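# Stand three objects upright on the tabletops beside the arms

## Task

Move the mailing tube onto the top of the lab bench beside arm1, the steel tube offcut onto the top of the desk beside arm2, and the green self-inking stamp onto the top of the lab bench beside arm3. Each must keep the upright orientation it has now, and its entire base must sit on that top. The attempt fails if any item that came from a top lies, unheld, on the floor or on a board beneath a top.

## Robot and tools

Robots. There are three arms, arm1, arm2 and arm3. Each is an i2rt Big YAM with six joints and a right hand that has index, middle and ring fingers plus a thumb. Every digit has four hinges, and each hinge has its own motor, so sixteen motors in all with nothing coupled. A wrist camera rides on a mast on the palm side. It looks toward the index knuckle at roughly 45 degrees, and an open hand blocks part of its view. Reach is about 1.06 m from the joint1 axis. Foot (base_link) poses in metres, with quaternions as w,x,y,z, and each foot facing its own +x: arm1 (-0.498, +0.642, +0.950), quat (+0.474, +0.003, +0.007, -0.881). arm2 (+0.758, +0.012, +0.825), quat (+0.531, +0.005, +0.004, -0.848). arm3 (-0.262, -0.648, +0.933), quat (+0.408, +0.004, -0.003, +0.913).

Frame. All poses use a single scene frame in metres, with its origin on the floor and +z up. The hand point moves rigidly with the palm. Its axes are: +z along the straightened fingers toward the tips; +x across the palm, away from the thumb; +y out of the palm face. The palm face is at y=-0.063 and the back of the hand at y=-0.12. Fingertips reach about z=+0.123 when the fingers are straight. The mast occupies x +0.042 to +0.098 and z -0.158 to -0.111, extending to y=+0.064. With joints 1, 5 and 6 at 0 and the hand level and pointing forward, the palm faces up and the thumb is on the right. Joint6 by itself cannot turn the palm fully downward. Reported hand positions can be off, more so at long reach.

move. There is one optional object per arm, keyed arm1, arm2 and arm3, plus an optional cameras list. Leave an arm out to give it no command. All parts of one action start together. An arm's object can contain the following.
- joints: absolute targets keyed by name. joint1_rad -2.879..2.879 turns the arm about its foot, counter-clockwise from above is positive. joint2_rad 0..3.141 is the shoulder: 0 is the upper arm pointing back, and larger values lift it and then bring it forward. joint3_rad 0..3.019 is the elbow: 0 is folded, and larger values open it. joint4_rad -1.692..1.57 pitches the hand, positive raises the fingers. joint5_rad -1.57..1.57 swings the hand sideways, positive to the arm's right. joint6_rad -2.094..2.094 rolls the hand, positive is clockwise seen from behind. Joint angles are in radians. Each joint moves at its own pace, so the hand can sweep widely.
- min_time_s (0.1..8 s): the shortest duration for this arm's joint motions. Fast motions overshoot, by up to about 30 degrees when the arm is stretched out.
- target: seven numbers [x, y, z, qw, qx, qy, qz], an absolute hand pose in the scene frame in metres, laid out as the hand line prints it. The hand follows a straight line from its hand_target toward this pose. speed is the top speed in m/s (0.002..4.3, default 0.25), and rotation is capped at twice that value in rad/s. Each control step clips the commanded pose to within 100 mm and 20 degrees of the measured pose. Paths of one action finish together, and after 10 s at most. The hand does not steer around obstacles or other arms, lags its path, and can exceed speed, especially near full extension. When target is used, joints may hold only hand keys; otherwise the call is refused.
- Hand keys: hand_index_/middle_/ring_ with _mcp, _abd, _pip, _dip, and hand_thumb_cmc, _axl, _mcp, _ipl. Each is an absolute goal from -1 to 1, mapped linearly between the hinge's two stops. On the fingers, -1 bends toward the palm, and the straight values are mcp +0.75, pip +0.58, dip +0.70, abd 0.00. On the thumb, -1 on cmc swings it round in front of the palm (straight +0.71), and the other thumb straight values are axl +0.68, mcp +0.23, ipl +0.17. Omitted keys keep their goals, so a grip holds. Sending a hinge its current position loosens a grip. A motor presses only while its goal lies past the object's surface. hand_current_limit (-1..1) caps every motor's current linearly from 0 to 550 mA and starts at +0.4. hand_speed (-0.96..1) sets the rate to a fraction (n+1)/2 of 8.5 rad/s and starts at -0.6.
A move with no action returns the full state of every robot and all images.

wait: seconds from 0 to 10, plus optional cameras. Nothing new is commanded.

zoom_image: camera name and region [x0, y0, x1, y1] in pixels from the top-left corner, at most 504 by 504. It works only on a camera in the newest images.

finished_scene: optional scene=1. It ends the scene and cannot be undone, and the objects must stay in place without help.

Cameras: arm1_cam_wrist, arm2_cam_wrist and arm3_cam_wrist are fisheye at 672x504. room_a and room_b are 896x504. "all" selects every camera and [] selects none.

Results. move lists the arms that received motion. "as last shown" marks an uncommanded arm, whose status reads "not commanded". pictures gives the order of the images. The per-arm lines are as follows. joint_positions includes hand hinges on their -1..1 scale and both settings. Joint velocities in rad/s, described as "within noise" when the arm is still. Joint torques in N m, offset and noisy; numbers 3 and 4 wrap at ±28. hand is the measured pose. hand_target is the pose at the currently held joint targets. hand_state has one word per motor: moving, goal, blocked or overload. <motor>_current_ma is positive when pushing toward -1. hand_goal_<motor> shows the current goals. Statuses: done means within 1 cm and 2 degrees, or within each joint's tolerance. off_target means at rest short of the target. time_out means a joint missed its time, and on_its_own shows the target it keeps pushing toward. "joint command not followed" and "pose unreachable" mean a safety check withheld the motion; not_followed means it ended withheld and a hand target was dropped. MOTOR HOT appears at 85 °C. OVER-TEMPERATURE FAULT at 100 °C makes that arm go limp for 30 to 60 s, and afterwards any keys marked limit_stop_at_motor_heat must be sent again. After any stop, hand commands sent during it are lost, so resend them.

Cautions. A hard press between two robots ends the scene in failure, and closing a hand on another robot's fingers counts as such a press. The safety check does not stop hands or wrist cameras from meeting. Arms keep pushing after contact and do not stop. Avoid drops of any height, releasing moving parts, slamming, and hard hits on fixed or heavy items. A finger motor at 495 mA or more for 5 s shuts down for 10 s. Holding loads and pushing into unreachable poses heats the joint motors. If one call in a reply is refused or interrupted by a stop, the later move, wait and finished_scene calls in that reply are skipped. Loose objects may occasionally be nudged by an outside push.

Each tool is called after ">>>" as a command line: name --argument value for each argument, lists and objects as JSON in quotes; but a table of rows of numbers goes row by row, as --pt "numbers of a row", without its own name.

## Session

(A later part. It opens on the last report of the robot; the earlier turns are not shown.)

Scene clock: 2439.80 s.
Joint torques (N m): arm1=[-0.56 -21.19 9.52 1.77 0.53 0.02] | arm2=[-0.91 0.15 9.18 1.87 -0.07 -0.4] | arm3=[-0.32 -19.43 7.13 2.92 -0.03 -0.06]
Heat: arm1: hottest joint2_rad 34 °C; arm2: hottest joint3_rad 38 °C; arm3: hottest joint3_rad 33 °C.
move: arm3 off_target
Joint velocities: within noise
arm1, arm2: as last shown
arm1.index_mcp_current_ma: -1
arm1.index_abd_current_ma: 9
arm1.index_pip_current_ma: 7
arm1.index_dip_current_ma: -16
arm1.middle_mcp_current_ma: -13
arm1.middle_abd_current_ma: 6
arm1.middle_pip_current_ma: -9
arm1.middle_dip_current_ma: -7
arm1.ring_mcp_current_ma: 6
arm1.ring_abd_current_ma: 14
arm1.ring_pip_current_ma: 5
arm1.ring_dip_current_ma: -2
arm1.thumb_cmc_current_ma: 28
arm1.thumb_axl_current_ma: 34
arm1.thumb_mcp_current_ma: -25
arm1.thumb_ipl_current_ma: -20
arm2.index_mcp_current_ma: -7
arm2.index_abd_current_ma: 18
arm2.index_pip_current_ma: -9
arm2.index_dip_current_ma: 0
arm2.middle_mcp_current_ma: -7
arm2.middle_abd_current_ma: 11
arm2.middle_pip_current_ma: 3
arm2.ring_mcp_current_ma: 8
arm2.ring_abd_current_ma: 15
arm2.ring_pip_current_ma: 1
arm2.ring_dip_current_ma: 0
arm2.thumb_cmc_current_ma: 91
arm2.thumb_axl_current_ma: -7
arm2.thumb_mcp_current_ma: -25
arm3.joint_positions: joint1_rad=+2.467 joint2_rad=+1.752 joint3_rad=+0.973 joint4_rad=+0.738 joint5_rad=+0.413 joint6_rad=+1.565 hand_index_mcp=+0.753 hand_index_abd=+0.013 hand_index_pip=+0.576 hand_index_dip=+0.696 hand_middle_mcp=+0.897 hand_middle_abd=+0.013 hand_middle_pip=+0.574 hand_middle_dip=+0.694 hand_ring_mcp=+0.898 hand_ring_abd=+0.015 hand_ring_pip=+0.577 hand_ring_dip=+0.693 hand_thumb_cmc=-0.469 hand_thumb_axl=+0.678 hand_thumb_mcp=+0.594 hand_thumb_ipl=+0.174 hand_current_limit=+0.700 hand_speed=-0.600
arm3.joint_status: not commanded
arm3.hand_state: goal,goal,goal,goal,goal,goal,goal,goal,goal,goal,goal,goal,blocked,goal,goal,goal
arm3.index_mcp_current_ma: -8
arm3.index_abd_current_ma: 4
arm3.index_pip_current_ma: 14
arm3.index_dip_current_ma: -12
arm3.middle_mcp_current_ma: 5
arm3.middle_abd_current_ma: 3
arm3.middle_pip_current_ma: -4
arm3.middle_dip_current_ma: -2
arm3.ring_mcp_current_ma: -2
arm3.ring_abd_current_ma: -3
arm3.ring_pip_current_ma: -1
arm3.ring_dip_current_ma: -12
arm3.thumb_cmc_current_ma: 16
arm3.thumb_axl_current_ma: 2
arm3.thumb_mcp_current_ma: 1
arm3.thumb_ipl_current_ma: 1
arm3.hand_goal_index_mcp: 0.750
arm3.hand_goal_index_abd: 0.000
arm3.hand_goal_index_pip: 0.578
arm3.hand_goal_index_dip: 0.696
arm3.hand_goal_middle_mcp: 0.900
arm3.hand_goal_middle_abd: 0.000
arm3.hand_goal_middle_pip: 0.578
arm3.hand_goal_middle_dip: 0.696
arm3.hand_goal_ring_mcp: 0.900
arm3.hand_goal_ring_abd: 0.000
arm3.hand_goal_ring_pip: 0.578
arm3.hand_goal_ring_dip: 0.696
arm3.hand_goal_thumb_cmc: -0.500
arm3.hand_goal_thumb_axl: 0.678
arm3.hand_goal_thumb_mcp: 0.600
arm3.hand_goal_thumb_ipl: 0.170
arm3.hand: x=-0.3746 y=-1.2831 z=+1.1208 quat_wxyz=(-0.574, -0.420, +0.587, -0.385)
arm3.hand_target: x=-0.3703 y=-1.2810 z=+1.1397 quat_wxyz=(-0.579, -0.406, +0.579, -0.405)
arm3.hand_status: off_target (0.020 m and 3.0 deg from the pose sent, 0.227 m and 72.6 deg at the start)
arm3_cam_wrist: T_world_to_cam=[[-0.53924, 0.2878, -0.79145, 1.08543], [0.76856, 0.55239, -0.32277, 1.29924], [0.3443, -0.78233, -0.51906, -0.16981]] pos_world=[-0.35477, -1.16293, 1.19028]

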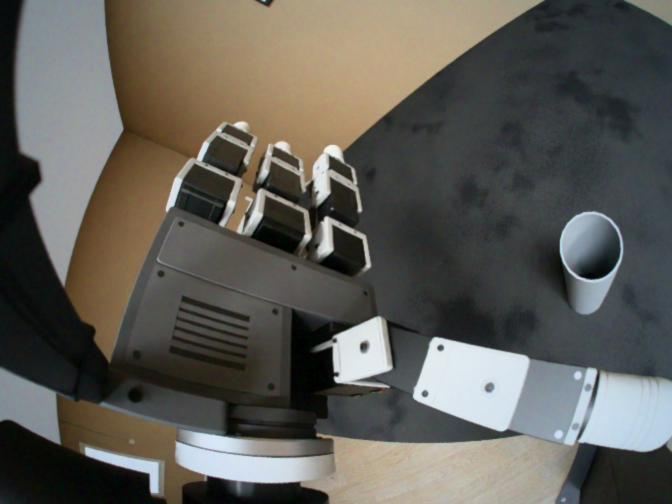

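>>> move --arm3 '{"target": [-0.3667, -1.2623, 0.986, -0.5792, -0.4056, 0.5792, -0.4056], "speed": 0.12}' --cameras '["arm3_cam_wrist", "room_b"]'

>>> zoom_image --camera "room_b" --region '[370, 260, 510, 380]'

Scene clock: 2450.63 s.
Joint torques (N m): arm1=[-0.56 -21.13 9.52 1.78 0.53 0.02] | arm2=[-0.97 0.32 9.25 1.84 -0.09 -0.37] | arm3=[-0.21 -17.67 4.64 3.07 0.3 -0.07]
Heat: arm1: hottest joint2_rad 34 °C; arm2: hottest joint3_rad 38 °C; arm3: hottest joint3_rad 33 °C.
move: arm3 done
Joint velocities: within noise
arm1: as last shown
arm1.index_mcp_current_ma: -19
arm1.index_abd_current_ma: 21
arm1.index_pip_current_ma: 6
arm1.index_dip_current_ma: -15
arm1.middle_mcp_current_ma: -16
arm1.middle_abd_current_ma: 19
arm1.middle_dip_current_ma: 2
arm1.ring_mcp_current_ma: -2
arm1.ring_abd_current_ma: 16
arm1.ring_pip_current_ma: -14
arm1.ring_dip_current_ma: 6
arm1.thumb_cmc_current_ma: 25
arm1.thumb_axl_current_ma: 32
arm1.thumb_mcp_current_ma: -22
arm1.thumb_ipl_current_ma: -14
arm2.joint_positions: joint1_rad=-1.627 joint2_rad=+0.502 joint3_rad=+0.834 joint4_rad=-0.323 joint5_rad=-0.054 joint6_rad=+1.598 hand_index_mcp=+0.619 hand_index_abd=+0.013 hand_index_pip=-0.848 hand_index_dip=+0.696 hand_middle_mcp=+0.896 hand_middle_abd=+0.007 hand_middle_pip=-0.946 hand_middle_dip=-0.508 hand_ring_mcp=+0.757 hand_ring_abd=+0.008 hand_ring_pip=-0.950 hand_ring_dip=-0.500 hand_thumb_cmc=-0.540 hand_thumb_axl=+0.676 hand_thumb_mcp=+0.594 hand_thumb_ipl=+0.494 hand_current_limit=+0.400 hand_speed=-0.800
arm2.joint_status: not commanded
arm2.hand_state: goal,goal,goal,goal,overload,goal,goal,goal,goal,goal,goal,goal,blocked,goal,goal,goal
arm2.index_mcp_current_ma: -2
arm2.index_abd_current_ma: 17
arm2.index_pip_current_ma: 8
arm2.index_dip_current_ma: 6
arm2.middle_mcp_current_ma: -5
arm2.middle_abd_current_ma: 11
arm2.middle_pip_current_ma: 15
arm2.middle_dip_current_ma: -13
arm2.ring_mcp_current_ma: 0
arm2.ring_abd_current_ma: 22
arm2.ring_pip_current_ma: 2
arm2.ring_dip_current_ma: -3
arm2.thumb_cmc_current_ma: 89
arm2.thumb_axl_current_ma: -16
arm2.thumb_mcp_current_ma: -14
arm2.thumb_ipl_current_ma: -12
arm2.hand_goal_index_mcp: 0.620
arm2.hand_goal_index_abd: 0.000
arm2.hand_goal_index_pip: -0.850
arm2.hand_goal_index_dip: 0.696
arm2.hand_goal_middle_mcp: 0.754
arm2.hand_goal_middle_abd: 0.000
arm2.hand_goal_middle_pip: -0.950
arm2.hand_goal_middle_dip: -0.500
arm2.hand_goal_ring_mcp: 0.754
arm2.hand_goal_ring_abd: 0.000
arm2.hand_goal_ring_pip: -0.950
arm2.hand_goal_ring_dip: -0.500
arm2.hand_goal_thumb_cmc: -0.600
arm2.hand_goal_thumb_axl: 0.678
arm2.hand_goal_thumb_mcp: 0.600
arm2.hand_goal_thumb_ipl: 0.500
arm2.hand: x=+0.4985 y=+0.2357 z=+1.3008 quat_wxyz=(+0.694, -0.163, -0.684, -0.155)
arm2.hand_target: x=+0.5000 y=+0.2399 z=+1.3000 quat_wxyz=(+0.688, -0.163, -0.688, -0.163)
arm2.hand_status: not commanded
arm3.joint_positions: joint1_rad=+2.477 joint2_rad=+2.062 joint3_rad=+0.891 joint4_rad=+1.158 joint5_rad=+0.417 joint6_rad=+1.566 hand_index_mcp=+0.753 hand_index_abd=+0.013 hand_index_pip=+0.576 hand_index_dip=+0.696 hand_middle_mcp=+0.897 hand_middle_abd=+0.013 hand_middle_pip=+0.574 hand_middle_dip=+0.694 hand_ring_mcp=+0.898 hand_ring_abd=+0.015 hand_ring_pip=+0.577 hand_ring_dip=+0.693 hand_thumb_cmc=-0.469 hand_thumb_axl=+0.678 hand_thumb_mcp=+0.594 hand_thumb_ipl=+0.174 hand_current_limit=+0.700 hand_speed=-0.600
arm3.joint_status: not commanded
arm3.hand_state: goal,goal,goal,goal,goal,goal,goal,goal,goal,goal,goal,goal,blocked,goal,goal,goal
arm3.index_mcp_current_ma: -9
arm3.index_abd_current_ma: 13
arm3.index_pip_current_ma: -6
arm3.index_dip_current_ma: -17
arm3.middle_mcp_current_ma: -3
arm3.middle_abd_current_ma: 9
arm3.middle_pip_current_ma: -4
arm3.middle_dip_current_ma: -11
arm3.ring_mcp_current_ma: 9
arm3.ring_abd_current_ma: -4
arm3.ring_pip_current_ma: -13
arm3.ring_dip_current_ma: -8
arm3.thumb_cmc_current_ma: 14
arm3.thumb_axl_current_ma: 9
arm3.thumb_mcp_current_ma: 16
arm3.thumb_ipl_current_ma: 6
arm3.hand_goal_index_mcp: 0.750
arm3.hand_goal_index_abd: 0.000
arm3.hand_goal_index_pip: 0.578
arm3.hand_goal_index_dip: 0.696
arm3.hand_goal_middle_mcp: 0.900
arm3.hand_goal_middle_abd: 0.000
arm3.hand_goal_middle_pip: 0.578
arm3.hand_goal_middle_dip: 0.696
arm3.hand_goal_ring_mcp: 0.900
arm3.hand_goal_ring_abd: 0.000
arm3.hand_goal_ring_pip: 0.578
arm3.hand_goal_ring_dip: 0.696
arm3.hand_goal_thumb_cmc: -0.500
arm3.hand_goal_thumb_axl: 0.678
arm3.hand_goal_thumb_mcp: 0.600
arm3.hand_goal_thumb_ipl: 0.170
arm3.hand: x=-0.3706 y=-1.2634 z=+0.9838 quat_wxyz=(-0.578, -0.414, +0.582, -0.396)
arm3.hand_target: x=-0.3667 y=-1.2623 z=+0.9860 quat_wxyz=(-0.579, -0.406, +0.579, -0.405)
arm3.hand_status: done (0.005 m and 1.5 deg from the pose sent, 0.137 m and 3.0 deg at the start)
arm3_cam_wrist: T_world_to_cam=[[-0.539, 0.26309, -0.80016, 0.95086], [0.76578, 0.5487, -0.33542, 1.24779], [0.3508, -0.79354, -0.49722, -0.26009]] pos_world=[-0.35177, -1.14122, 1.05006]

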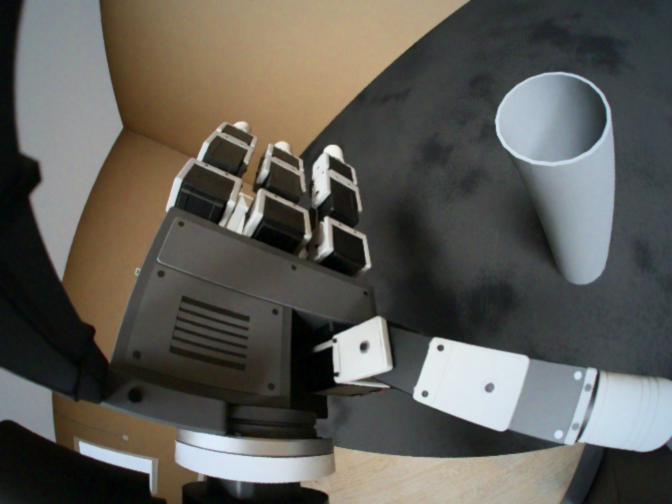

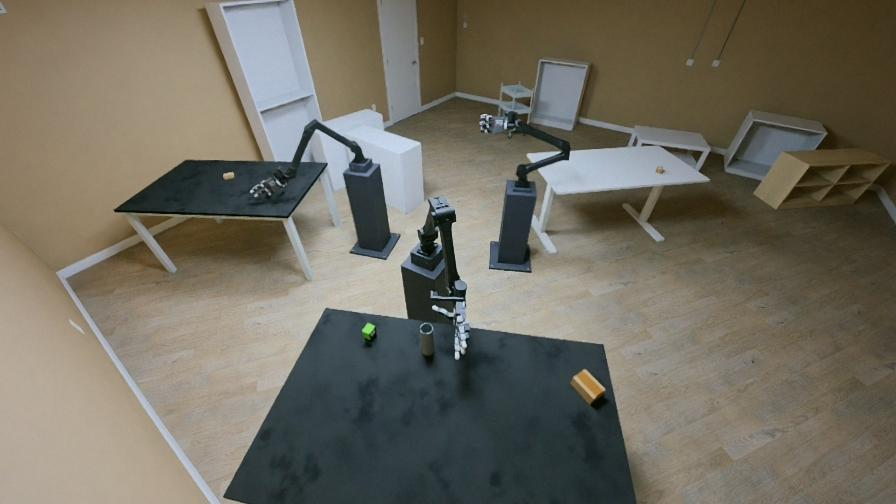

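Scaled by 3.600 from the camera's image (finer frame: 1280x720).

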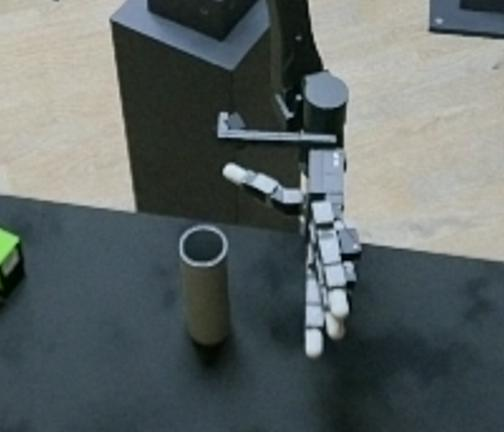

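>>> move --arm3 '{"target": [-0.4541, -1.2305, 0.970, -0.5792, -0.4056, 0.5792, -0.4056], "speed": 0.08}' --cameras '["arm3_cam_wrist"]'

Scene clock: 2458.37 s.
Joint torques (N m): arm1=[-0.56 -21.13 9.52 1.8 0.53 0.01] | arm2=[-1.08 0.38 9.2 1.81 -0.08 -0.37] | arm3=[-0.67 -16.03 4.01 3.15 -0.07 -0.07]
Heat: arm1: hottest joint2_rad 34 °C; arm2: hottest joint3_rad 38 °C; arm3: hottest joint3_rad 33 °C.
move: arm3 done
Joint velocities: within noise
arm1, arm2: as last shown
arm1.index_mcp_current_ma: -8
arm1.index_abd_current_ma: 7
arm1.index_pip_current_ma: 11
arm1.index_dip_current_ma: -21
arm1.middle_mcp_current_ma: -18
arm1.middle_abd_current_ma: 26
arm1.middle_pip_current_ma: -16
arm1.middle_dip_current_ma: -1
arm1.ring_mcp_current_ma: -9
arm1.ring_abd_current_ma: 8
arm1.ring_pip_current_ma: -3
arm1.ring_dip_current_ma: 9
arm1.thumb_cmc_current_ma: 28
arm1.thumb_axl_current_ma: 36
arm1.thumb_mcp_current_ma: -33
arm1.thumb_ipl_current_ma: -16
arm2.index_mcp_current_ma: 3
arm2.index_abd_current_ma: -4
arm2.index_pip_current_ma: 4
arm2.index_dip_current_ma: 7
arm2.middle_mcp_current_ma: -6
arm2.middle_abd_current_ma: 0
arm2.middle_pip_current_ma: 12
arm2.middle_dip_current_ma: -4
arm2.ring_mcp_current_ma: 4
arm2.ring_abd_current_ma: 10
arm2.ring_pip_current_ma: -1
arm2.ring_dip_current_ma: 8
arm2.thumb_cmc_current_ma: 88
arm2.thumb_axl_current_ma: -8
arm2.thumb_mcp_current_ma: -11
arm2.thumb_ipl_current_ma: -8
arm3.joint_positions: joint1_rad=+2.295 joint2_rad=+2.066 joint3_rad=+0.811 joint4_rad=+1.254 joint5_rad=+0.236 joint6_rad=+1.566 hand_index_mcp=+0.753 hand_index_abd=+0.013 hand_index_pip=+0.572 hand_index_dip=+0.691 hand_middle_mcp=+0.897 hand_middle_abd=+0.013 hand_middle_pip=+0.571 hand_middle_dip=+0.693 hand_ring_mcp=+0.898 hand_ring_abd=+0.015 hand_ring_pip=+0.574 hand_ring_dip=+0.687 hand_thumb_cmc=-0.469 hand_thumb_axl=+0.678 hand_thumb_mcp=+0.594 hand_thumb_ipl=+0.174 hand_current_limit=+0.700 hand_speed=-0.600
arm3.joint_status: not commanded
arm3.hand_state: goal,goal,goal,goal,goal,goal,goal,goal,goal,goal,goal,goal,blocked,goal,goal,goal
arm3.index_mcp_current_ma: -13
arm3.index_abd_current_ma: 10
arm3.index_pip_current_ma: -19
arm3.index_dip_current_ma: -9
arm3.middle_mcp_current_ma: -9
arm3.middle_abd_current_ma: 3
arm3.middle_pip_current_ma: -22
arm3.middle_dip_current_ma: -7
arm3.ring_mcp_current_ma: 12
arm3.ring_abd_current_ma: 1
arm3.ring_pip_current_ma: -8
arm3.ring_dip_current_ma: -9
arm3.thumb_cmc_current_ma: 15
arm3.thumb_axl_current_ma: 7
arm3.thumb_mcp_current_ma: 4
arm3.thumb_ipl_current_ma: -2
arm3.hand_goal_index_mcp: 0.750
arm3.hand_goal_index_abd: 0.000
arm3.hand_goal_index_pip: 0.578
arm3.hand_goal_index_dip: 0.696
arm3.hand_goal_middle_mcp: 0.900
arm3.hand_goal_middle_abd: 0.000
arm3.hand_goal_middle_pip: 0.578
arm3.hand_goal_middle_dip: 0.696
arm3.hand_goal_ring_mcp: 0.900
arm3.hand_goal_ring_abd: 0.000
arm3.hand_goal_ring_pip: 0.578
arm3.hand_goal_ring_dip: 0.696
arm3.hand_goal_thumb_cmc: -0.500
arm3.hand_goal_thumb_axl: 0.678
arm3.hand_goal_thumb_mcp: 0.600
arm3.hand_goal_thumb_ipl: 0.170
arm3.hand: x=-0.4551 y=-1.2327 z=+0.9748 quat_wxyz=(-0.580, -0.410, +0.580, -0.399)
arm3.hand_target: x=-0.4541 y=-1.2304 z=+0.9702 quat_wxyz=(-0.579, -0.406, +0.579, -0.405)
arm3.hand_status: done (0.005 m and 0.9 deg from the pose sent, 0.091 m and 1.5 deg at the start)
arm3_cam_wrist: T_world_to_cam=[[-0.53776, 0.25323, -0.80417, 0.88237], [0.76661, 0.54383, -0.34139, 1.29284], [0.35088, -0.80007, -0.48658, -0.22894]] pos_world=[-0.43628, -1.10971, 1.03954]

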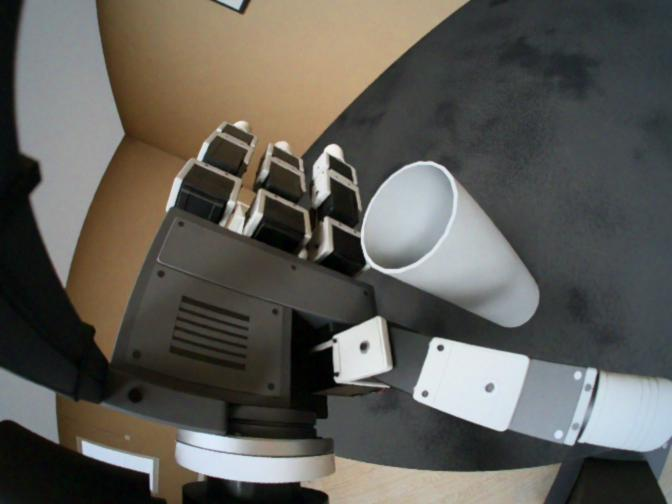

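>>> move --arm3 '{"target": [-0.4724, -1.2240, 0.960, -0.5792, -0.4056, 0.5792, -0.4056], "speed": 0.05}' --cameras '["arm3_cam_wrist"]'

Scene clock: 2463.00 s.
Joint torques (N m): arm1=[-0.56 -21.13 9.52 1.78 0.53 0.02] | arm2=[-1.32 0.67 9.17 1.89 -0.09 -0.38] | arm3=[-1.26 -16.26 3.85 3.15 -0.06 -0.08]
Heat: arm1: hottest joint2_rad 34 °C; arm2: hottest joint3_rad 38 °C; arm3: hottest joint3_rad 33 °C.
move: arm3 done
Joint velocities: within noise
arm1, arm2: as last shown
arm1.index_mcp_current_ma: -1
arm1.index_abd_current_ma: 6
arm1.index_pip_current_ma: 5
arm1.index_dip_current_ma: -25
arm1.middle_mcp_current_ma: -8
arm1.middle_abd_current_ma: 8
arm1.middle_pip_current_ma: -18
arm1.middle_dip_current_ma: -6
arm1.ring_mcp_current_ma: -3
arm1.ring_abd_current_ma: 16
arm1.ring_pip_current_ma: -13
arm1.ring_dip_current_ma: -4
arm1.thumb_cmc_current_ma: 20
arm1.thumb_axl_current_ma: 27
arm1.thumb_mcp_current_ma: -23
arm1.thumb_ipl_current_ma: -33
arm2.index_abd_current_ma: 18
arm2.index_pip_current_ma: 6
arm2.index_dip_current_ma: -7
arm2.middle_mcp_current_ma: -8
arm2.middle_abd_current_ma: 4
arm2.middle_pip_current_ma: 16
arm2.middle_dip_current_ma: -9
arm2.ring_mcp_current_ma: 3
arm2.ring_abd_current_ma: 26
arm2.ring_pip_current_ma: 0
arm2.ring_dip_current_ma: 6
arm2.thumb_cmc_current_ma: 93
arm2.thumb_axl_current_ma: -7
arm2.thumb_mcp_current_ma: -18
arm2.thumb_ipl_current_ma: -16
arm3.joint_positions: joint1_rad=+2.258 joint2_rad=+2.096 joint3_rad=+0.805 joint4_rad=+1.286 joint5_rad=+0.193 joint6_rad=+1.568 hand_index_mcp=+0.753 hand_index_abd=+0.013 hand_index_pip=+0.576 hand_index_dip=+0.691 hand_middle_mcp=+0.892 hand_middle_abd=+0.013 hand_middle_pip=+0.572 hand_middle_dip=+0.693 hand_ring_mcp=+0.898 hand_ring_abd=+0.015 hand_ring_pip=+0.575 hand_ring_dip=+0.688 hand_thumb_cmc=-0.469 hand_thumb_axl=+0.678 hand_thumb_mcp=+0.594 hand_thumb_ipl=+0.174 hand_current_limit=+0.700 hand_speed=-0.600
arm3.joint_status: not commanded
arm3.hand_state: goal,goal,goal,goal,goal,goal,goal,goal,goal,goal,goal,goal,blocked,goal,goal,goal
arm3.index_mcp_current_ma: 0
arm3.index_abd_current_ma: -10
arm3.index_pip_current_ma: 3
arm3.index_dip_current_ma: -16
arm3.middle_mcp_current_ma: 0
arm3.middle_abd_current_ma: -13
arm3.middle_pip_current_ma: -9
arm3.middle_dip_current_ma: -2
arm3.ring_mcp_current_ma: 11
arm3.ring_abd_current_ma: -19
arm3.ring_pip_current_ma: -1
arm3.ring_dip_current_ma: -12
arm3.thumb_cmc_current_ma: -10
arm3.thumb_axl_current_ma: 29
arm3.thumb_mcp_current_ma: 5
arm3.thumb_ipl_current_ma: 2
arm3.hand_goal_index_mcp: 0.750
arm3.hand_goal_index_abd: 0.000
arm3.hand_goal_index_pip: 0.578
arm3.hand_goal_index_dip: 0.696
arm3.hand_goal_middle_mcp: 0.900
arm3.hand_goal_middle_abd: 0.000
arm3.hand_goal_middle_pip: 0.578
arm3.hand_goal_middle_dip: 0.696
arm3.hand_goal_ring_mcp: 0.900
arm3.hand_goal_ring_abd: 0.000
arm3.hand_goal_ring_pip: 0.578
arm3.hand_goal_ring_dip: 0.696
arm3.hand_goal_thumb_cmc: -0.500
arm3.hand_goal_thumb_axl: 0.678
arm3.hand_goal_thumb_mcp: 0.600
arm3.hand_goal_thumb_ipl: 0.170
arm3.hand: x=-0.4706 y=-1.2269 z=+0.9630 quat_wxyz=(-0.578, -0.411, +0.580, -0.401)
arm3.hand_target: x=-0.4724 y=-1.2240 z=+0.9601 quat_wxyz=(-0.579, -0.406, +0.579, -0.405)
arm3.hand_status: done (0.005 m and 0.9 deg from the pose sent, 0.024 m and 0.9 deg at the start)
arm3_cam_wrist: T_world_to_cam=[[-0.53749, 0.25241, -0.80461, 0.86264], [0.7644, 0.54874, -0.33848, 1.29967], [0.35608, -0.79698, -0.48789, -0.21719]] pos_world=[-0.45248, -1.10402, 1.02804]

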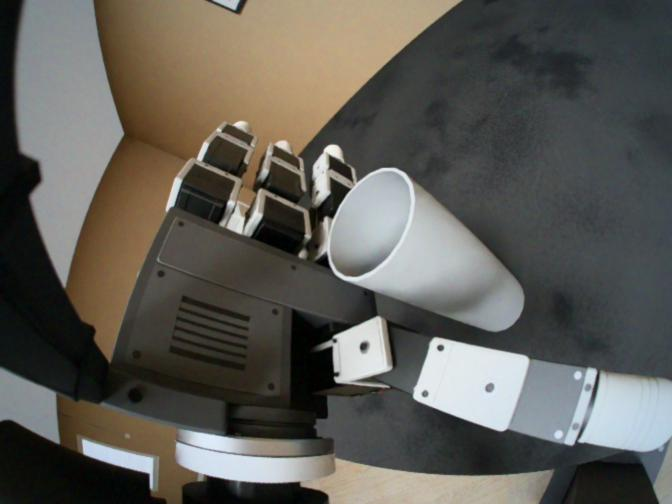

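>>> move --arm3 '{"target": [-0.4805, -1.2211, 0.960, -0.5792, -0.4056, 0.5792, -0.4056], "speed": 0.04, "joints": {"hand_speed": -0.8, "hand_thumb_mcp": 0.1, "hand_thumb_ipl": 0.17, "hand_index_mcp": 0.3, "hand_index_pip": 0.3}}' --cameras '["arm3_cam_wrist"]'

Scene clock: 2480.77 s.
Joint torques (N m): arm1=[-0.62 -21.19 9.52 1.78 0.53 0.02] | arm2=[-1.08 0.38 9.24 1.92 -0.05 -0.37] | arm3=[-1.55 -16.15 3.71 3.17 0.02 -0.14]
Heat: arm1: hottest joint2_rad 34 °C; arm2: hottest joint3_rad 38 °C; arm3: hottest joint3_rad 32 °C.
move: arm3 done
Joint velocities: within noise
arm1, arm2: as last shown
arm1.index_abd_current_ma: 8
arm1.index_pip_current_ma: 15
arm1.index_dip_current_ma: -26
arm1.middle_abd_current_ma: 21
arm1.middle_pip_current_ma: -16
arm1.middle_dip_current_ma: -1
arm1.ring_mcp_current_ma: 7
arm1.ring_abd_current_ma: 1
arm1.ring_pip_current_ma: -5
arm1.ring_dip_current_ma: -6
arm1.thumb_cmc_current_ma: 23
arm1.thumb_axl_current_ma: 28
arm1.thumb_mcp_current_ma: -32
arm1.thumb_ipl_current_ma: -13
arm2.index_mcp_current_ma: 14
arm2.index_abd_current_ma: 7
arm2.index_pip_current_ma: -1
arm2.index_dip_current_ma: 7
arm2.middle_mcp_current_ma: -4
arm2.middle_abd_current_ma: 11
arm2.middle_pip_current_ma: 19
arm2.middle_dip_current_ma: -12
arm2.ring_mcp_current_ma: 13
arm2.ring_abd_current_ma: 19
arm2.ring_pip_current_ma: 9
arm2.ring_dip_current_ma: 5
arm2.thumb_cmc_current_ma: 97
arm2.thumb_axl_current_ma: -9
arm2.thumb_mcp_current_ma: -10
arm2.thumb_ipl_current_ma: -8
arm3.joint_positions: joint1_rad=+2.246 joint2_rad=+2.096 joint3_rad=+0.802 joint4_rad=+1.290 joint5_rad=+0.173 joint6_rad=+1.570 hand_index_mcp=+0.311 hand_index_abd=+0.013 hand_index_pip=+0.312 hand_index_dip=+0.691 hand_middle_mcp=+0.897 hand_middle_abd=+0.013 hand_middle_pip=+0.573 hand_middle_dip=+0.693 hand_ring_mcp=+0.898 hand_ring_abd=+0.015 hand_ring_pip=+0.575 hand_ring_dip=+0.688 hand_thumb_cmc=-0.469 hand_thumb_axl=+0.682 hand_thumb_mcp=+0.108 hand_thumb_ipl=+0.177 hand_current_limit=+0.700 hand_speed=-0.800
arm3.joint_status: all done
arm3.hand_state: goal,goal,goal,goal,goal,goal,goal,goal,goal,goal,goal,goal,blocked,goal,goal,goal
arm3.index_mcp_current_ma: -16
arm3.index_abd_current_ma: 16
arm3.index_pip_current_ma: -4
arm3.index_dip_current_ma: -12
arm3.middle_mcp_current_ma: -13
arm3.middle_abd_current_ma: -6
arm3.middle_pip_current_ma: -5
arm3.middle_dip_current_ma: -8
arm3.ring_mcp_current_ma: 11
arm3.ring_abd_current_ma: 10
arm3.ring_pip_current_ma: 3
arm3.ring_dip_current_ma: -10
arm3.thumb_cmc_current_ma: 12
arm3.thumb_axl_current_ma: -12
arm3.thumb_mcp_current_ma: 6
arm3.thumb_ipl_current_ma: 1
arm3.hand_goal_index_mcp: 0.300
arm3.hand_goal_index_abd: 0.000
arm3.hand_goal_index_pip: 0.300
arm3.hand_goal_index_dip: 0.696
arm3.hand_goal_middle_mcp: 0.900
arm3.hand_goal_middle_abd: 0.000
arm3.hand_goal_middle_pip: 0.578
arm3.hand_goal_middle_dip: 0.696
arm3.hand_goal_ring_mcp: 0.900
arm3.hand_goal_ring_abd: 0.000
arm3.hand_goal_ring_pip: 0.578
arm3.hand_goal_ring_dip: 0.696
arm3.hand_goal_thumb_cmc: -0.500
arm3.hand_goal_thumb_axl: 0.678
arm3.hand_goal_thumb_mcp: 0.100
arm3.hand_goal_thumb_ipl: 0.170
arm3.hand: x=-0.4745 y=-1.2260 z=+0.9624 quat_wxyz=(-0.576, -0.413, +0.578, -0.404)
arm3.hand_target: x=-0.4804 y=-1.2210 z=+0.9600 quat_wxyz=(-0.579, -0.406, +0.579, -0.405)
arm3.hand_status: done (0.008 m and 1.0 deg from the pose sent, 0.012 m and 0.9 deg at the start)
arm3_cam_wrist: T_world_to_cam=[[-0.53771, 0.24734, -0.80603, 0.8549], [0.76055, 0.55491, -0.33709, 1.30639], [0.3639, -0.79429, -0.4865, -0.20969]] pos_world=[-0.45759, -1.10294, 1.02744]

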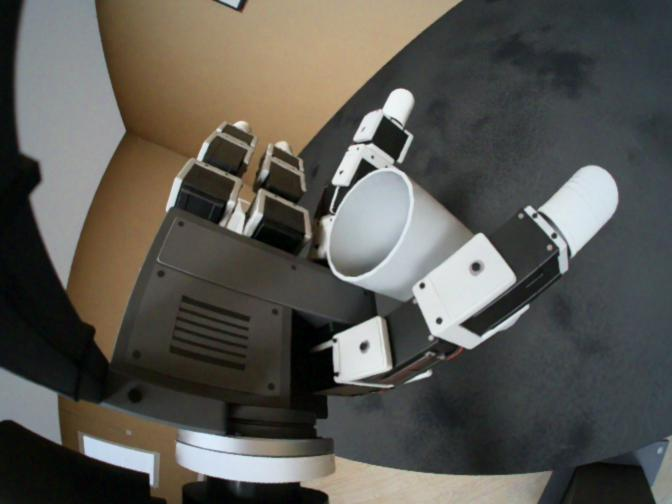

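>>> move --arm3 '{"joints": {"hand_index_mcp": -0.15, "hand_index_pip": -0.12, "hand_index_dip": 0.5, "hand_thumb_mcp": 0.0, "hand_thumb_ipl": 0.17}}' --cameras '["arm3_cam_wrist"]'

Scene clock: 2484.03 s.
Joint torques (N m): arm1=[-0.62 -21.19 9.52 1.78 0.53 0.01] | arm2=[-1.08 0.32 9.22 1.84 -0.09 -0.4] | arm3=[-1.49 -16.03 3.66 3.04 0.07 -0.17]
Heat: arm1: hottest joint2_rad 34 °C; arm2: hottest joint3_rad 38 °C; arm3: hottest joint3_rad 32 °C.
move: arm3 off_target
Joint velocities: within noise
arm1.joint_positions: joint1_rad=-0.789 joint2_rad=+2.379 joint3_rad=+1.472 joint4_rad=+0.498 joint5_rad=+0.408 joint6_rad=+1.738 hand_index_mcp=+0.380 hand_index_abd=+0.004 hand_index_pip=+0.162 hand_index_dip=+0.588 hand_middle_mcp=+0.996 hand_middle_abd=+0.011 hand_middle_pip=+0.571 hand_middle_dip=+0.697 hand_ring_mcp=+0.995 hand_ring_abd=+0.010 hand_ring_pip=+0.571 hand_ring_dip=+0.690 hand_thumb_cmc=-0.324 hand_thumb_axl=+0.700 hand_thumb_mcp=+0.052 hand_thumb_ipl=+0.266 hand_current_limit=+0.400 hand_speed=-0.900
arm1.joint_status: not commanded
arm1.hand_state: goal,goal,goal,goal,goal,goal,goal,goal,goal,goal,goal,goal,blocked,blocked,blocked,goal
arm1.index_mcp_current_ma: -8
arm1.index_abd_current_ma: 10
arm1.index_pip_current_ma: 4
arm1.index_dip_current_ma: -20
arm1.middle_mcp_current_ma: -13
arm1.middle_abd_current_ma: 22
arm1.middle_pip_current_ma: -16
arm1.middle_dip_current_ma: -2
arm1.ring_mcp_current_ma: 10
arm1.ring_abd_current_ma: 9
arm1.ring_pip_current_ma: -9
arm1.ring_dip_current_ma: 5
arm1.thumb_cmc_current_ma: 27
arm1.thumb_axl_current_ma: 24
arm1.thumb_mcp_current_ma: -21
arm1.thumb_ipl_current_ma: -10
arm1.hand_goal_index_mcp: 0.380
arm1.hand_goal_index_abd: 0.000
arm1.hand_goal_index_pip: 0.170
arm1.hand_goal_index_dip: 0.600
arm1.hand_goal_middle_mcp: 1.000
arm1.hand_goal_middle_abd: 0.000
arm1.hand_goal_middle_pip: 0.578
arm1.hand_goal_middle_dip: 0.696
arm1.hand_goal_ring_mcp: 1.000
arm1.hand_goal_ring_abd: 0.000
arm1.hand_goal_ring_pip: 0.578
arm1.hand_goal_ring_dip: 0.696
arm1.hand_goal_thumb_cmc: -0.350
arm1.hand_goal_thumb_axl: 0.678
arm1.hand_goal_thumb_mcp: 0.080
arm1.hand_goal_thumb_ipl: 0.280
arm1.hand: x=-1.2601 y=+0.6354 z=+0.8786 quat_wxyz=(+0.560, -0.094, -0.819, -0.075)
arm1.hand_target: x=-1.2723 y=+0.6331 z=+0.8852 quat_wxyz=(+0.569, -0.101, -0.813, -0.071)
arm1.hand_status: not commanded
arm2: as last shown
arm2.index_mcp_current_ma: 6
arm2.index_abd_current_ma: 12
arm2.index_pip_current_ma: 0
arm2.index_dip_current_ma: -3
arm2.middle_mcp_current_ma: 4
arm2.middle_abd_current_ma: 13
arm2.middle_pip_current_ma: 17
arm2.middle_dip_current_ma: -19
arm2.ring_mcp_current_ma: 9
arm2.ring_abd_current_ma: 15
arm2.ring_pip_current_ma: 1
arm2.ring_dip_current_ma: 4
arm2.thumb_cmc_current_ma: 85
arm2.thumb_axl_current_ma: -16
arm2.thumb_mcp_current_ma: -20
arm2.thumb_ipl_current_ma: -20
arm3.joint_positions: joint1_rad=+2.243 joint2_rad=+2.096 joint3_rad=+0.802 joint4_rad=+1.292 joint5_rad=+0.171 joint6_rad=+1.570 hand_index_mcp=-0.105 hand_index_abd=+0.012 hand_index_pip=-0.108 hand_index_dip=+0.512 hand_middle_mcp=+0.897 hand_middle_abd=+0.013 hand_middle_pip=+0.573 hand_middle_dip=+0.693 hand_ring_mcp=+0.898 hand_ring_abd=+0.015 hand_ring_pip=+0.575 hand_ring_dip=+0.688 hand_thumb_cmc=-0.469 hand_thumb_axl=+0.682 hand_thumb_mcp=+0.008 hand_thumb_ipl=+0.177 hand_current_limit=+0.700 hand_speed=-0.800
arm3.joint_status: hand_index_mcp off_target (ended at -0.105, target -0.150); the others done
arm3.hand_state: blocked,goal,goal,goal,goal,goal,goal,goal,goal,goal,goal,goal,blocked,goal,goal,goal
arm3.index_mcp_current_ma: 7
arm3.index_abd_current_ma: 10
arm3.index_pip_current_ma: 2
arm3.index_dip_current_ma: -9
arm3.middle_mcp_current_ma: -2
arm3.middle_abd_current_ma: 10
arm3.middle_pip_current_ma: -13
arm3.middle_dip_current_ma: -8
arm3.ring_mcp_current_ma: 6
arm3.ring_abd_current_ma: -1
arm3.ring_pip_current_ma: -8
arm3.ring_dip_current_ma: -12
arm3.thumb_cmc_current_ma: 1
arm3.thumb_axl_current_ma: -7
arm3.thumb_mcp_current_ma: 19
arm3.thumb_ipl_current_ma: 2
arm3.hand_goal_index_mcp: -0.150
arm3.hand_goal_index_abd: 0.000
arm3.hand_goal_index_pip: -0.120
arm3.hand_goal_index_dip: 0.500
arm3.hand_goal_middle_mcp: 0.900
arm3.hand_goal_middle_abd: 0.000
arm3.hand_goal_middle_pip: 0.578
arm3.hand_goal_middle_dip: 0.696
arm3.hand_goal_ring_mcp: 0.900
arm3.hand_goal_ring_abd: 0.000
arm3.hand_goal_ring_pip: 0.578
arm3.hand_goal_ring_dip: 0.696
arm3.hand_goal_thumb_cmc: -0.500
arm3.hand_goal_thumb_axl: 0.678
arm3.hand_goal_thumb_mcp: 0.000
arm3.hand_goal_thumb_ipl: 0.170
arm3.hand: x=-0.4761 y=-1.2256 z=+0.9630 quat_wxyz=(-0.577, -0.412, +0.578, -0.404)
arm3.hand_target: x=-0.4805 y=-1.2210 z=+0.9600 quat_wxyz=(-0.579, -0.406, +0.579, -0.405)
arm3.hand_status: not commanded
arm3_cam_wrist: T_world_to_cam=[[-0.53731, 0.24611, -0.80667, 0.85365], [0.7616, 0.55247, -0.33874, 1.30666], [0.36229, -0.79637, -0.48429, -0.21391]] pos_world=[-0.45899, -1.10233, 1.02764]

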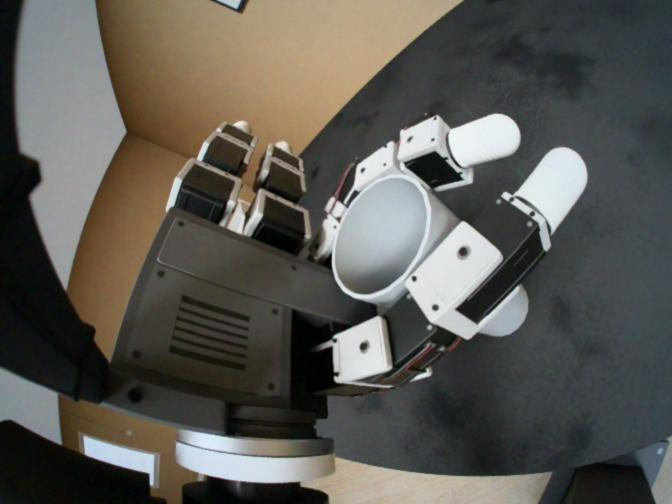

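>>> move --arm3 '{"joints": {"hand_index_mcp": -0.35, "hand_index_pip": -0.3, "hand_index_dip": 0.35, "hand_thumb_mcp": -0.2, "hand_thumb_ipl": 0.1}}' --cameras '["arm3_cam_wrist"]'

Scene clock: 2487.93 s.
Joint torques (N m): arm1=[-0.56 -21.19 9.52 1.78 0.53 0.02] | arm2=[-0.85 0.15 9.25 1.78 -0.08 -0.37] | arm3=[-1.26 -16.15 3.67 3.02 0.07 -0.17]
Heat: arm1: hottest joint2_rad 34 °C; arm2: hottest joint3_rad 38 °C; arm3: hottest joint3_rad 32 °C.
move: arm3 off_target
Joint velocities: within noise
arm1, arm2: as last shown
arm1.index_mcp_current_ma: -5
arm1.index_abd_current_ma: 3
arm1.index_dip_current_ma: -11
arm1.middle_mcp_current_ma: -9
arm1.middle_abd_current_ma: 17
arm1.middle_pip_current_ma: -18
arm1.middle_dip_current_ma: -6
arm1.ring_pip_current_ma: 0
arm1.ring_dip_current_ma: 1
arm1.thumb_cmc_current_ma: 28
arm1.thumb_axl_current_ma: 26
arm1.thumb_mcp_current_ma: -26
arm1.thumb_ipl_current_ma: -24
arm2.index_abd_current_ma: 22
arm2.index_pip_current_ma: 2
arm2.index_dip_current_ma: 1
arm2.middle_mcp_current_ma: 1
arm2.middle_pip_current_ma: 24
arm2.middle_dip_current_ma: -5
arm2.ring_mcp_current_ma: 1
arm2.ring_abd_current_ma: 17
arm2.ring_pip_current_ma: 4
arm2.ring_dip_current_ma: 10
arm2.thumb_cmc_current_ma: 93
arm2.thumb_axl_current_ma: -20
arm2.thumb_mcp_current_ma: -18
arm2.thumb_ipl_current_ma: -11
arm3.joint_positions: joint1_rad=+2.243 joint2_rad=+2.096 joint3_rad=+0.802 joint4_rad=+1.292 joint5_rad=+0.171 joint6_rad=+1.570 hand_index_mcp=-0.134 hand_index_abd=+0.012 hand_index_pip=-0.154 hand_index_dip=+0.455 hand_middle_mcp=+0.897 hand_middle_abd=+0.013 hand_middle_pip=+0.573 hand_middle_dip=+0.693 hand_ring_mcp=+0.898 hand_ring_abd=+0.015 hand_ring_pip=+0.575 hand_ring_dip=+0.688 hand_thumb_cmc=-0.468 hand_thumb_axl=+0.682 hand_thumb_mcp=-0.027 hand_thumb_ipl=+0.140 hand_current_limit=+0.700 hand_speed=-0.800
arm3.joint_status: hand_index_mcp off_target (ended at -0.134, target -0.350); hand_index_pip off_target (ended at -0.154, target -0.300); hand_index_dip off_target (ended at +0.455, target +0.350); hand_thumb_mcp off_target (ended at -0.027, target -0.200); hand_thumb_ipl off_target (ended at +0.140, target +0.100)
arm3.hand_state: blocked,goal,blocked,blocked,goal,goal,goal,goal,goal,goal,goal,goal,blocked,goal,blocked,blocked
arm3.index_mcp_current_ma: 74
arm3.index_abd_current_ma: 9
arm3.index_pip_current_ma: 37
arm3.index_dip_current_ma: 36
arm3.middle_mcp_current_ma: 0
arm3.middle_abd_current_ma: 5
arm3.middle_pip_current_ma: -6
arm3.middle_dip_current_ma: -13
arm3.ring_mcp_current_ma: 14
arm3.ring_abd_current_ma: -7
arm3.ring_pip_current_ma: -6
arm3.ring_dip_current_ma: -8
arm3.thumb_cmc_current_ma: 3
arm3.thumb_axl_current_ma: 5
arm3.thumb_mcp_current_ma: 98
arm3.thumb_ipl_current_ma: 10
arm3.hand_goal_index_mcp: -0.350
arm3.hand_goal_index_abd: 0.000
arm3.hand_goal_index_pip: -0.300
arm3.hand_goal_index_dip: 0.350
arm3.hand_goal_middle_mcp: 0.900
arm3.hand_goal_middle_abd: 0.000
arm3.hand_goal_middle_pip: 0.578
arm3.hand_goal_middle_dip: 0.696
arm3.hand_goal_ring_mcp: 0.900
arm3.hand_goal_ring_abd: 0.000
arm3.hand_goal_ring_pip: 0.578
arm3.hand_goal_ring_dip: 0.696
arm3.hand_goal_thumb_cmc: -0.500
arm3.hand_goal_thumb_axl: 0.678
arm3.hand_goal_thumb_mcp: -0.200
arm3.hand_goal_thumb_ipl: 0.100
arm3.hand: x=-0.4761 y=-1.2256 z=+0.9630 quat_wxyz=(-0.577, -0.412, +0.578, -0.404)
arm3.hand_target: x=-0.4804 y=-1.2210 z=+0.9600 quat_wxyz=(-0.579, -0.406, +0.579, -0.405)
arm3.hand_status: not commanded
arm3_cam_wrist: T_world_to_cam=[[-0.53731, 0.24611, -0.80667, 0.85365], [0.7616, 0.55247, -0.33874, 1.30666], [0.36229, -0.79637, -0.48429, -0.21391]] pos_world=[-0.45899, -1.10233, 1.02764]

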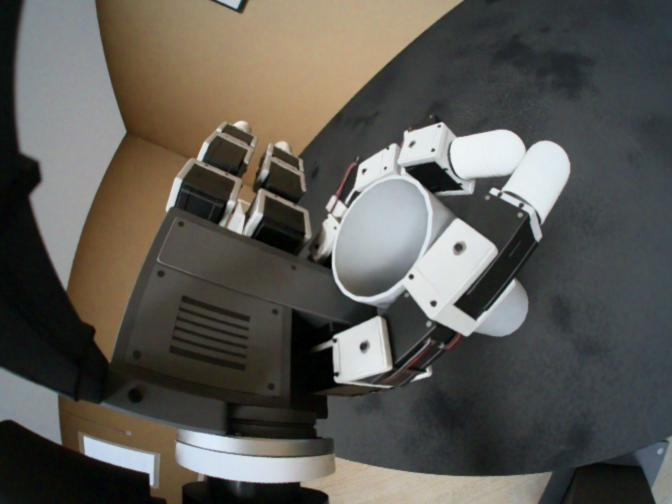

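>>> move --arm3 '{"joints": {"hand_index_mcp": -0.5, "hand_index_pip": -0.42, "hand_index_dip": 0.42, "hand_thumb_mcp": -0.42, "hand_thumb_ipl": 0.45}}' --cameras '["arm3_cam_wrist", "room_b"]'

>>> zoom_image --camera "room_b" --region '[370, 260, 510, 380]'

Scene clock: 2493.27 s.
Joint torques (N m): arm1=[-0.62 -21.19 9.54 1.78 0.53 0.02] | arm2=[-1.08 0.26 9.29 1.89 -0.09 -0.37] | arm3=[-1.49 -16.5 3.63 3.02 0.07 -0.2]
Heat: arm1: hottest joint2_rad 34 °C; arm2: hottest joint3_rad 38 °C; arm3: hottest joint3_rad 32 °C.
move: arm3 off_target
Joint velocities: within noise
arm1, arm2: as last shown
arm1.index_mcp_current_ma: 2
arm1.index_abd_current_ma: 8
arm1.index_pip_current_ma: -4
arm1.index_dip_current_ma: -18
arm1.middle_mcp_current_ma: -7
arm1.middle_abd_current_ma: 11
arm1.middle_pip_current_ma: -16
arm1.middle_dip_current_ma: -4
arm1.ring_mcp_current_ma: 7
arm1.ring_abd_current_ma: 11
arm1.ring_pip_current_ma: -2
arm1.ring_dip_current_ma: 10
arm1.thumb_cmc_current_ma: 26
arm1.thumb_axl_current_ma: 39
arm1.thumb_mcp_current_ma: -28
arm1.thumb_ipl_current_ma: -26
arm2.index_mcp_current_ma: 3
arm2.index_abd_current_ma: 10
arm2.index_pip_current_ma: 0
arm2.index_dip_current_ma: 3
arm2.middle_mcp_current_ma: -5
arm2.middle_abd_current_ma: 12
arm2.middle_pip_current_ma: 18
arm2.middle_dip_current_ma: -12
arm2.ring_mcp_current_ma: 5
arm2.ring_abd_current_ma: 9
arm2.ring_pip_current_ma: -5
arm2.ring_dip_current_ma: -3
arm2.thumb_cmc_current_ma: 89
arm2.thumb_axl_current_ma: -16
arm2.thumb_mcp_current_ma: -28
arm2.thumb_ipl_current_ma: -14
arm3.joint_positions: joint1_rad=+2.242 joint2_rad=+2.098 joint3_rad=+0.802 joint4_rad=+1.292 joint5_rad=+0.171 joint6_rad=+1.574 hand_index_mcp=-0.133 hand_index_abd=+0.006 hand_index_pip=-0.317 hand_index_dip=+0.435 hand_middle_mcp=+0.896 hand_middle_abd=+0.013 hand_middle_pip=+0.573 hand_middle_dip=+0.693 hand_ring_mcp=+0.898 hand_ring_abd=+0.015 hand_ring_pip=+0.575 hand_ring_dip=+0.688 hand_thumb_cmc=-0.484 hand_thumb_axl=+0.690 hand_thumb_mcp=-0.071 hand_thumb_ipl=+0.403 hand_current_limit=+0.700 hand_speed=-0.800
arm3.joint_status: hand_index_mcp off_target (ended at -0.133, target -0.500); hand_index_pip off_target (ended at -0.317, target -0.420); hand_thumb_mcp off_target (ended at -0.071, target -0.420); hand_thumb_ipl off_target (ended at +0.403, target +0.450); the others done
arm3.hand_state: blocked,goal,blocked,goal,goal,goal,goal,goal,goal,goal,goal,goal,goal,goal,blocked,blocked
arm3.index_mcp_current_ma: 181
arm3.index_abd_current_ma: 7
arm3.index_pip_current_ma: 33
arm3.index_dip_current_ma: -11
arm3.middle_mcp_current_ma: -13
arm3.middle_abd_current_ma: 4
arm3.middle_pip_current_ma: -13
arm3.middle_dip_current_ma: -23
arm3.ring_mcp_current_ma: 17
arm3.ring_abd_current_ma: 6
arm3.ring_pip_current_ma: -19
arm3.ring_dip_current_ma: -14
arm3.thumb_cmc_current_ma: 7
arm3.thumb_axl_current_ma: -1
arm3.thumb_mcp_current_ma: 226
arm3.thumb_ipl_current_ma: -17
arm3.hand_goal_index_mcp: -0.500
arm3.hand_goal_index_abd: 0.000
arm3.hand_goal_index_pip: -0.420
arm3.hand_goal_index_dip: 0.420
arm3.hand_goal_middle_mcp: 0.900
arm3.hand_goal_middle_abd: 0.000
arm3.hand_goal_middle_pip: 0.578
arm3.hand_goal_middle_dip: 0.696
arm3.hand_goal_ring_mcp: 0.900
arm3.hand_goal_ring_abd: 0.000
arm3.hand_goal_ring_pip: 0.578
arm3.hand_goal_ring_dip: 0.696
arm3.hand_goal_thumb_cmc: -0.500
arm3.hand_goal_thumb_axl: 0.678
arm3.hand_goal_thumb_mcp: -0.420
arm3.hand_goal_thumb_ipl: 0.450
arm3.hand: x=-0.4762 y=-1.2253 z=+0.9611 quat_wxyz=(-0.576, -0.411, +0.580, -0.404)
arm3.hand_target: x=-0.4804 y=-1.2210 z=+0.9600 quat_wxyz=(-0.579, -0.406, +0.579, -0.405)
arm3.hand_status: not commanded
arm3_cam_wrist: T_world_to_cam=[[-0.53397, 0.24742, -0.80849, 0.85697], [0.76319, 0.55258, -0.33495, 1.30322], [0.36389, -0.79589, -0.48389, -0.21356]] pos_world=[-0.45929, -1.10213, 1.02603]

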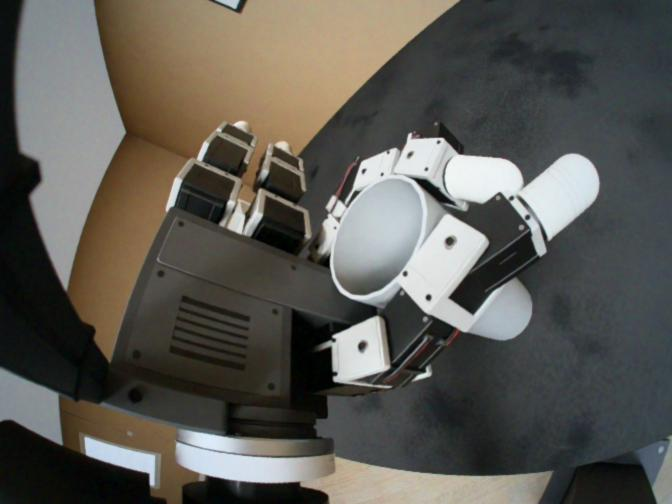

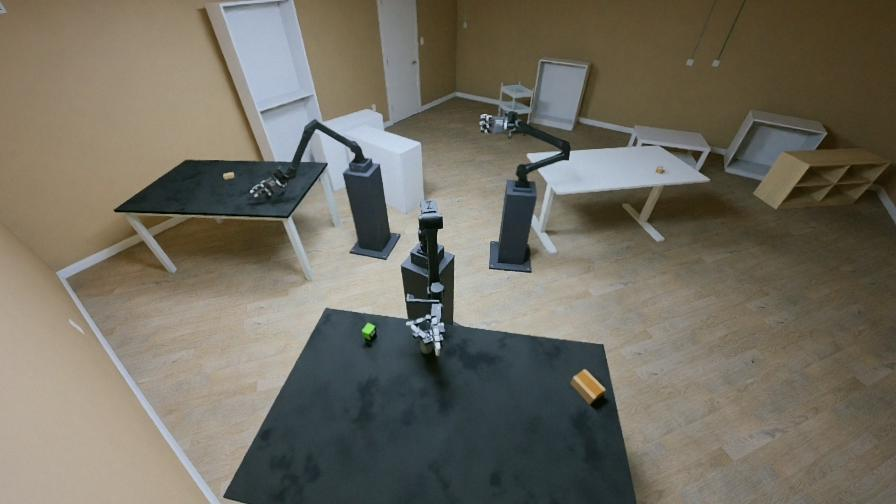

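Scaled by 3.600 from the camera's image (finer frame: 1280x720).

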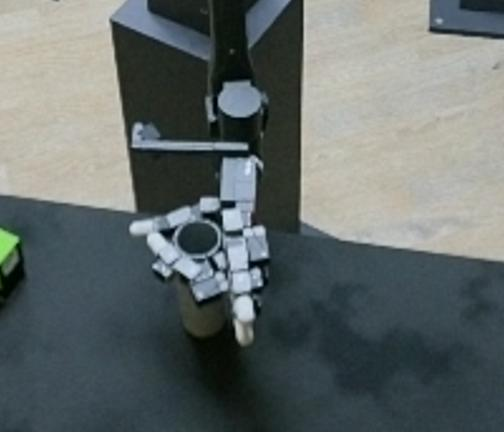

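>>> move --arm3 '{"joints": {"hand_index_mcp": -0.8, "hand_index_pip": -0.6, "hand_index_dip": 0.3, "hand_thumb_mcp": -0.7, "hand_thumb_ipl": 0.42}}' --cameras '["arm3_cam_wrist"]'

Scene clock: 2497.47 s.
Joint torques (N m): arm1=[-0.56 -21.19 9.52 1.77 0.53 0.02] | arm2=[-1.03 0.26 9.14 1.88 -0.08 -0.35] | arm3=[-1.08 -16.38 3.64 3.02 0.06 -0.2]
Heat: arm1: hottest joint2_rad 34 °C; arm2: hottest joint3_rad 38 °C; arm3: hottest joint3_rad 32 °C.
move: arm3 off_target
Joint velocities: within noise
arm1, arm2: as last shown
arm1.index_mcp_current_ma: -12
arm1.index_abd_current_ma: 17
arm1.index_pip_current_ma: -10
arm1.index_dip_current_ma: -14
arm1.middle_mcp_current_ma: -5
arm1.middle_abd_current_ma: 6
arm1.middle_pip_current_ma: -15
arm1.middle_dip_current_ma: -2
arm1.ring_mcp_current_ma: 14
arm1.ring_abd_current_ma: 14
arm1.ring_pip_current_ma: -10
arm1.ring_dip_current_ma: -2
arm1.thumb_cmc_current_ma: 25
arm1.thumb_axl_current_ma: 30
arm1.thumb_mcp_current_ma: -23
arm2.index_mcp_current_ma: 10
arm2.index_abd_current_ma: 2
arm2.index_pip_current_ma: 4
arm2.index_dip_current_ma: 1
arm2.middle_mcp_current_ma: -12
arm2.middle_abd_current_ma: 4
arm2.middle_pip_current_ma: 11
arm2.middle_dip_current_ma: -13
arm2.ring_mcp_current_ma: 7
arm2.ring_pip_current_ma: 3
arm2.ring_dip_current_ma: 2
arm2.thumb_cmc_current_ma: 91
arm2.thumb_axl_current_ma: -11
arm2.thumb_mcp_current_ma: -16
arm3.joint_positions: joint1_rad=+2.242 joint2_rad=+2.098 joint3_rad=+0.802 joint4_rad=+1.292 joint5_rad=+0.171 joint6_rad=+1.574 hand_index_mcp=-0.131 hand_index_abd=+0.006 hand_index_pip=-0.319 hand_index_dip=+0.405 hand_middle_mcp=+0.896 hand_middle_abd=+0.013 hand_middle_pip=+0.573 hand_middle_dip=+0.693 hand_ring_mcp=+0.898 hand_ring_abd=+0.015 hand_ring_pip=+0.575 hand_ring_dip=+0.688 hand_thumb_cmc=-0.484 hand_thumb_axl=+0.690 hand_thumb_mcp=-0.074 hand_thumb_ipl=+0.405 hand_current_limit=+0.700 hand_speed=-0.800
arm3.joint_status: hand_index_mcp off_target (ended at -0.131, target -0.800); hand_index_pip off_target (ended at -0.319, target -0.600); hand_index_dip off_target (ended at +0.405, target +0.300); hand_thumb_mcp off_target (ended at -0.074, target -0.700); the others done
arm3.hand_state: blocked,goal,blocked,blocked,goal,goal,goal,goal,goal,goal,goal,goal,goal,goal,blocked,goal
arm3.index_mcp_current_ma: 452
arm3.index_abd_current_ma: 6
arm3.index_pip_current_ma: 112
arm3.index_dip_current_ma: 9
arm3.middle_mcp_current_ma: -4
arm3.middle_abd_current_ma: -5
arm3.middle_pip_current_ma: -4
arm3.middle_dip_current_ma: 3
arm3.ring_mcp_current_ma: 13
arm3.ring_abd_current_ma: -2
arm3.ring_pip_current_ma: -1
arm3.ring_dip_current_ma: -12
arm3.thumb_cmc_current_ma: 2
arm3.thumb_axl_current_ma: 15
arm3.thumb_mcp_current_ma: 463
arm3.thumb_ipl_current_ma: -10
arm3.hand_goal_index_mcp: -0.800
arm3.hand_goal_index_abd: 0.000
arm3.hand_goal_index_pip: -0.600
arm3.hand_goal_index_dip: 0.300
arm3.hand_goal_middle_mcp: 0.900
arm3.hand_goal_middle_abd: 0.000
arm3.hand_goal_middle_pip: 0.578
arm3.hand_goal_middle_dip: 0.696
arm3.hand_goal_ring_mcp: 0.900
arm3.hand_goal_ring_abd: 0.000
arm3.hand_goal_ring_pip: 0.578
arm3.hand_goal_ring_dip: 0.696
arm3.hand_goal_thumb_cmc: -0.500
arm3.hand_goal_thumb_axl: 0.678
arm3.hand_goal_thumb_mcp: -0.700
arm3.hand_goal_thumb_ipl: 0.420
arm3.hand: x=-0.4762 y=-1.2253 z=+0.9611 quat_wxyz=(-0.576, -0.411, +0.580, -0.404)
arm3.hand_target: x=-0.4804 y=-1.2210 z=+0.9600 quat_wxyz=(-0.579, -0.406, +0.579, -0.405)
arm3.hand_status: not commanded
arm3_cam_wrist: T_world_to_cam=[[-0.53397, 0.24742, -0.80849, 0.85697], [0.76319, 0.55258, -0.33495, 1.30322], [0.36389, -0.79589, -0.48389, -0.21356]] pos_world=[-0.45929, -1.10213, 1.02603]

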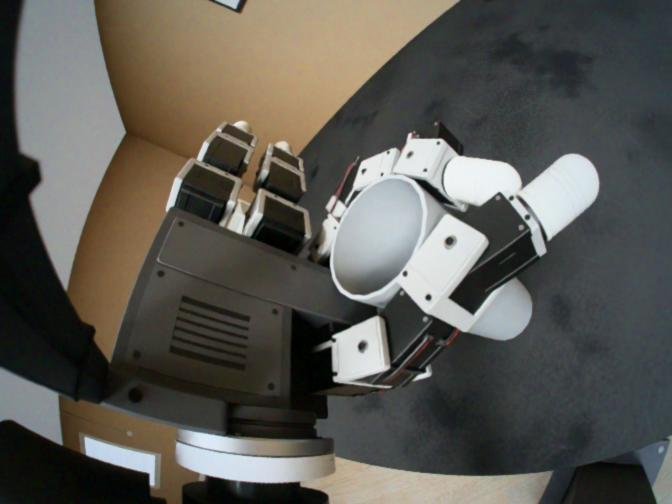

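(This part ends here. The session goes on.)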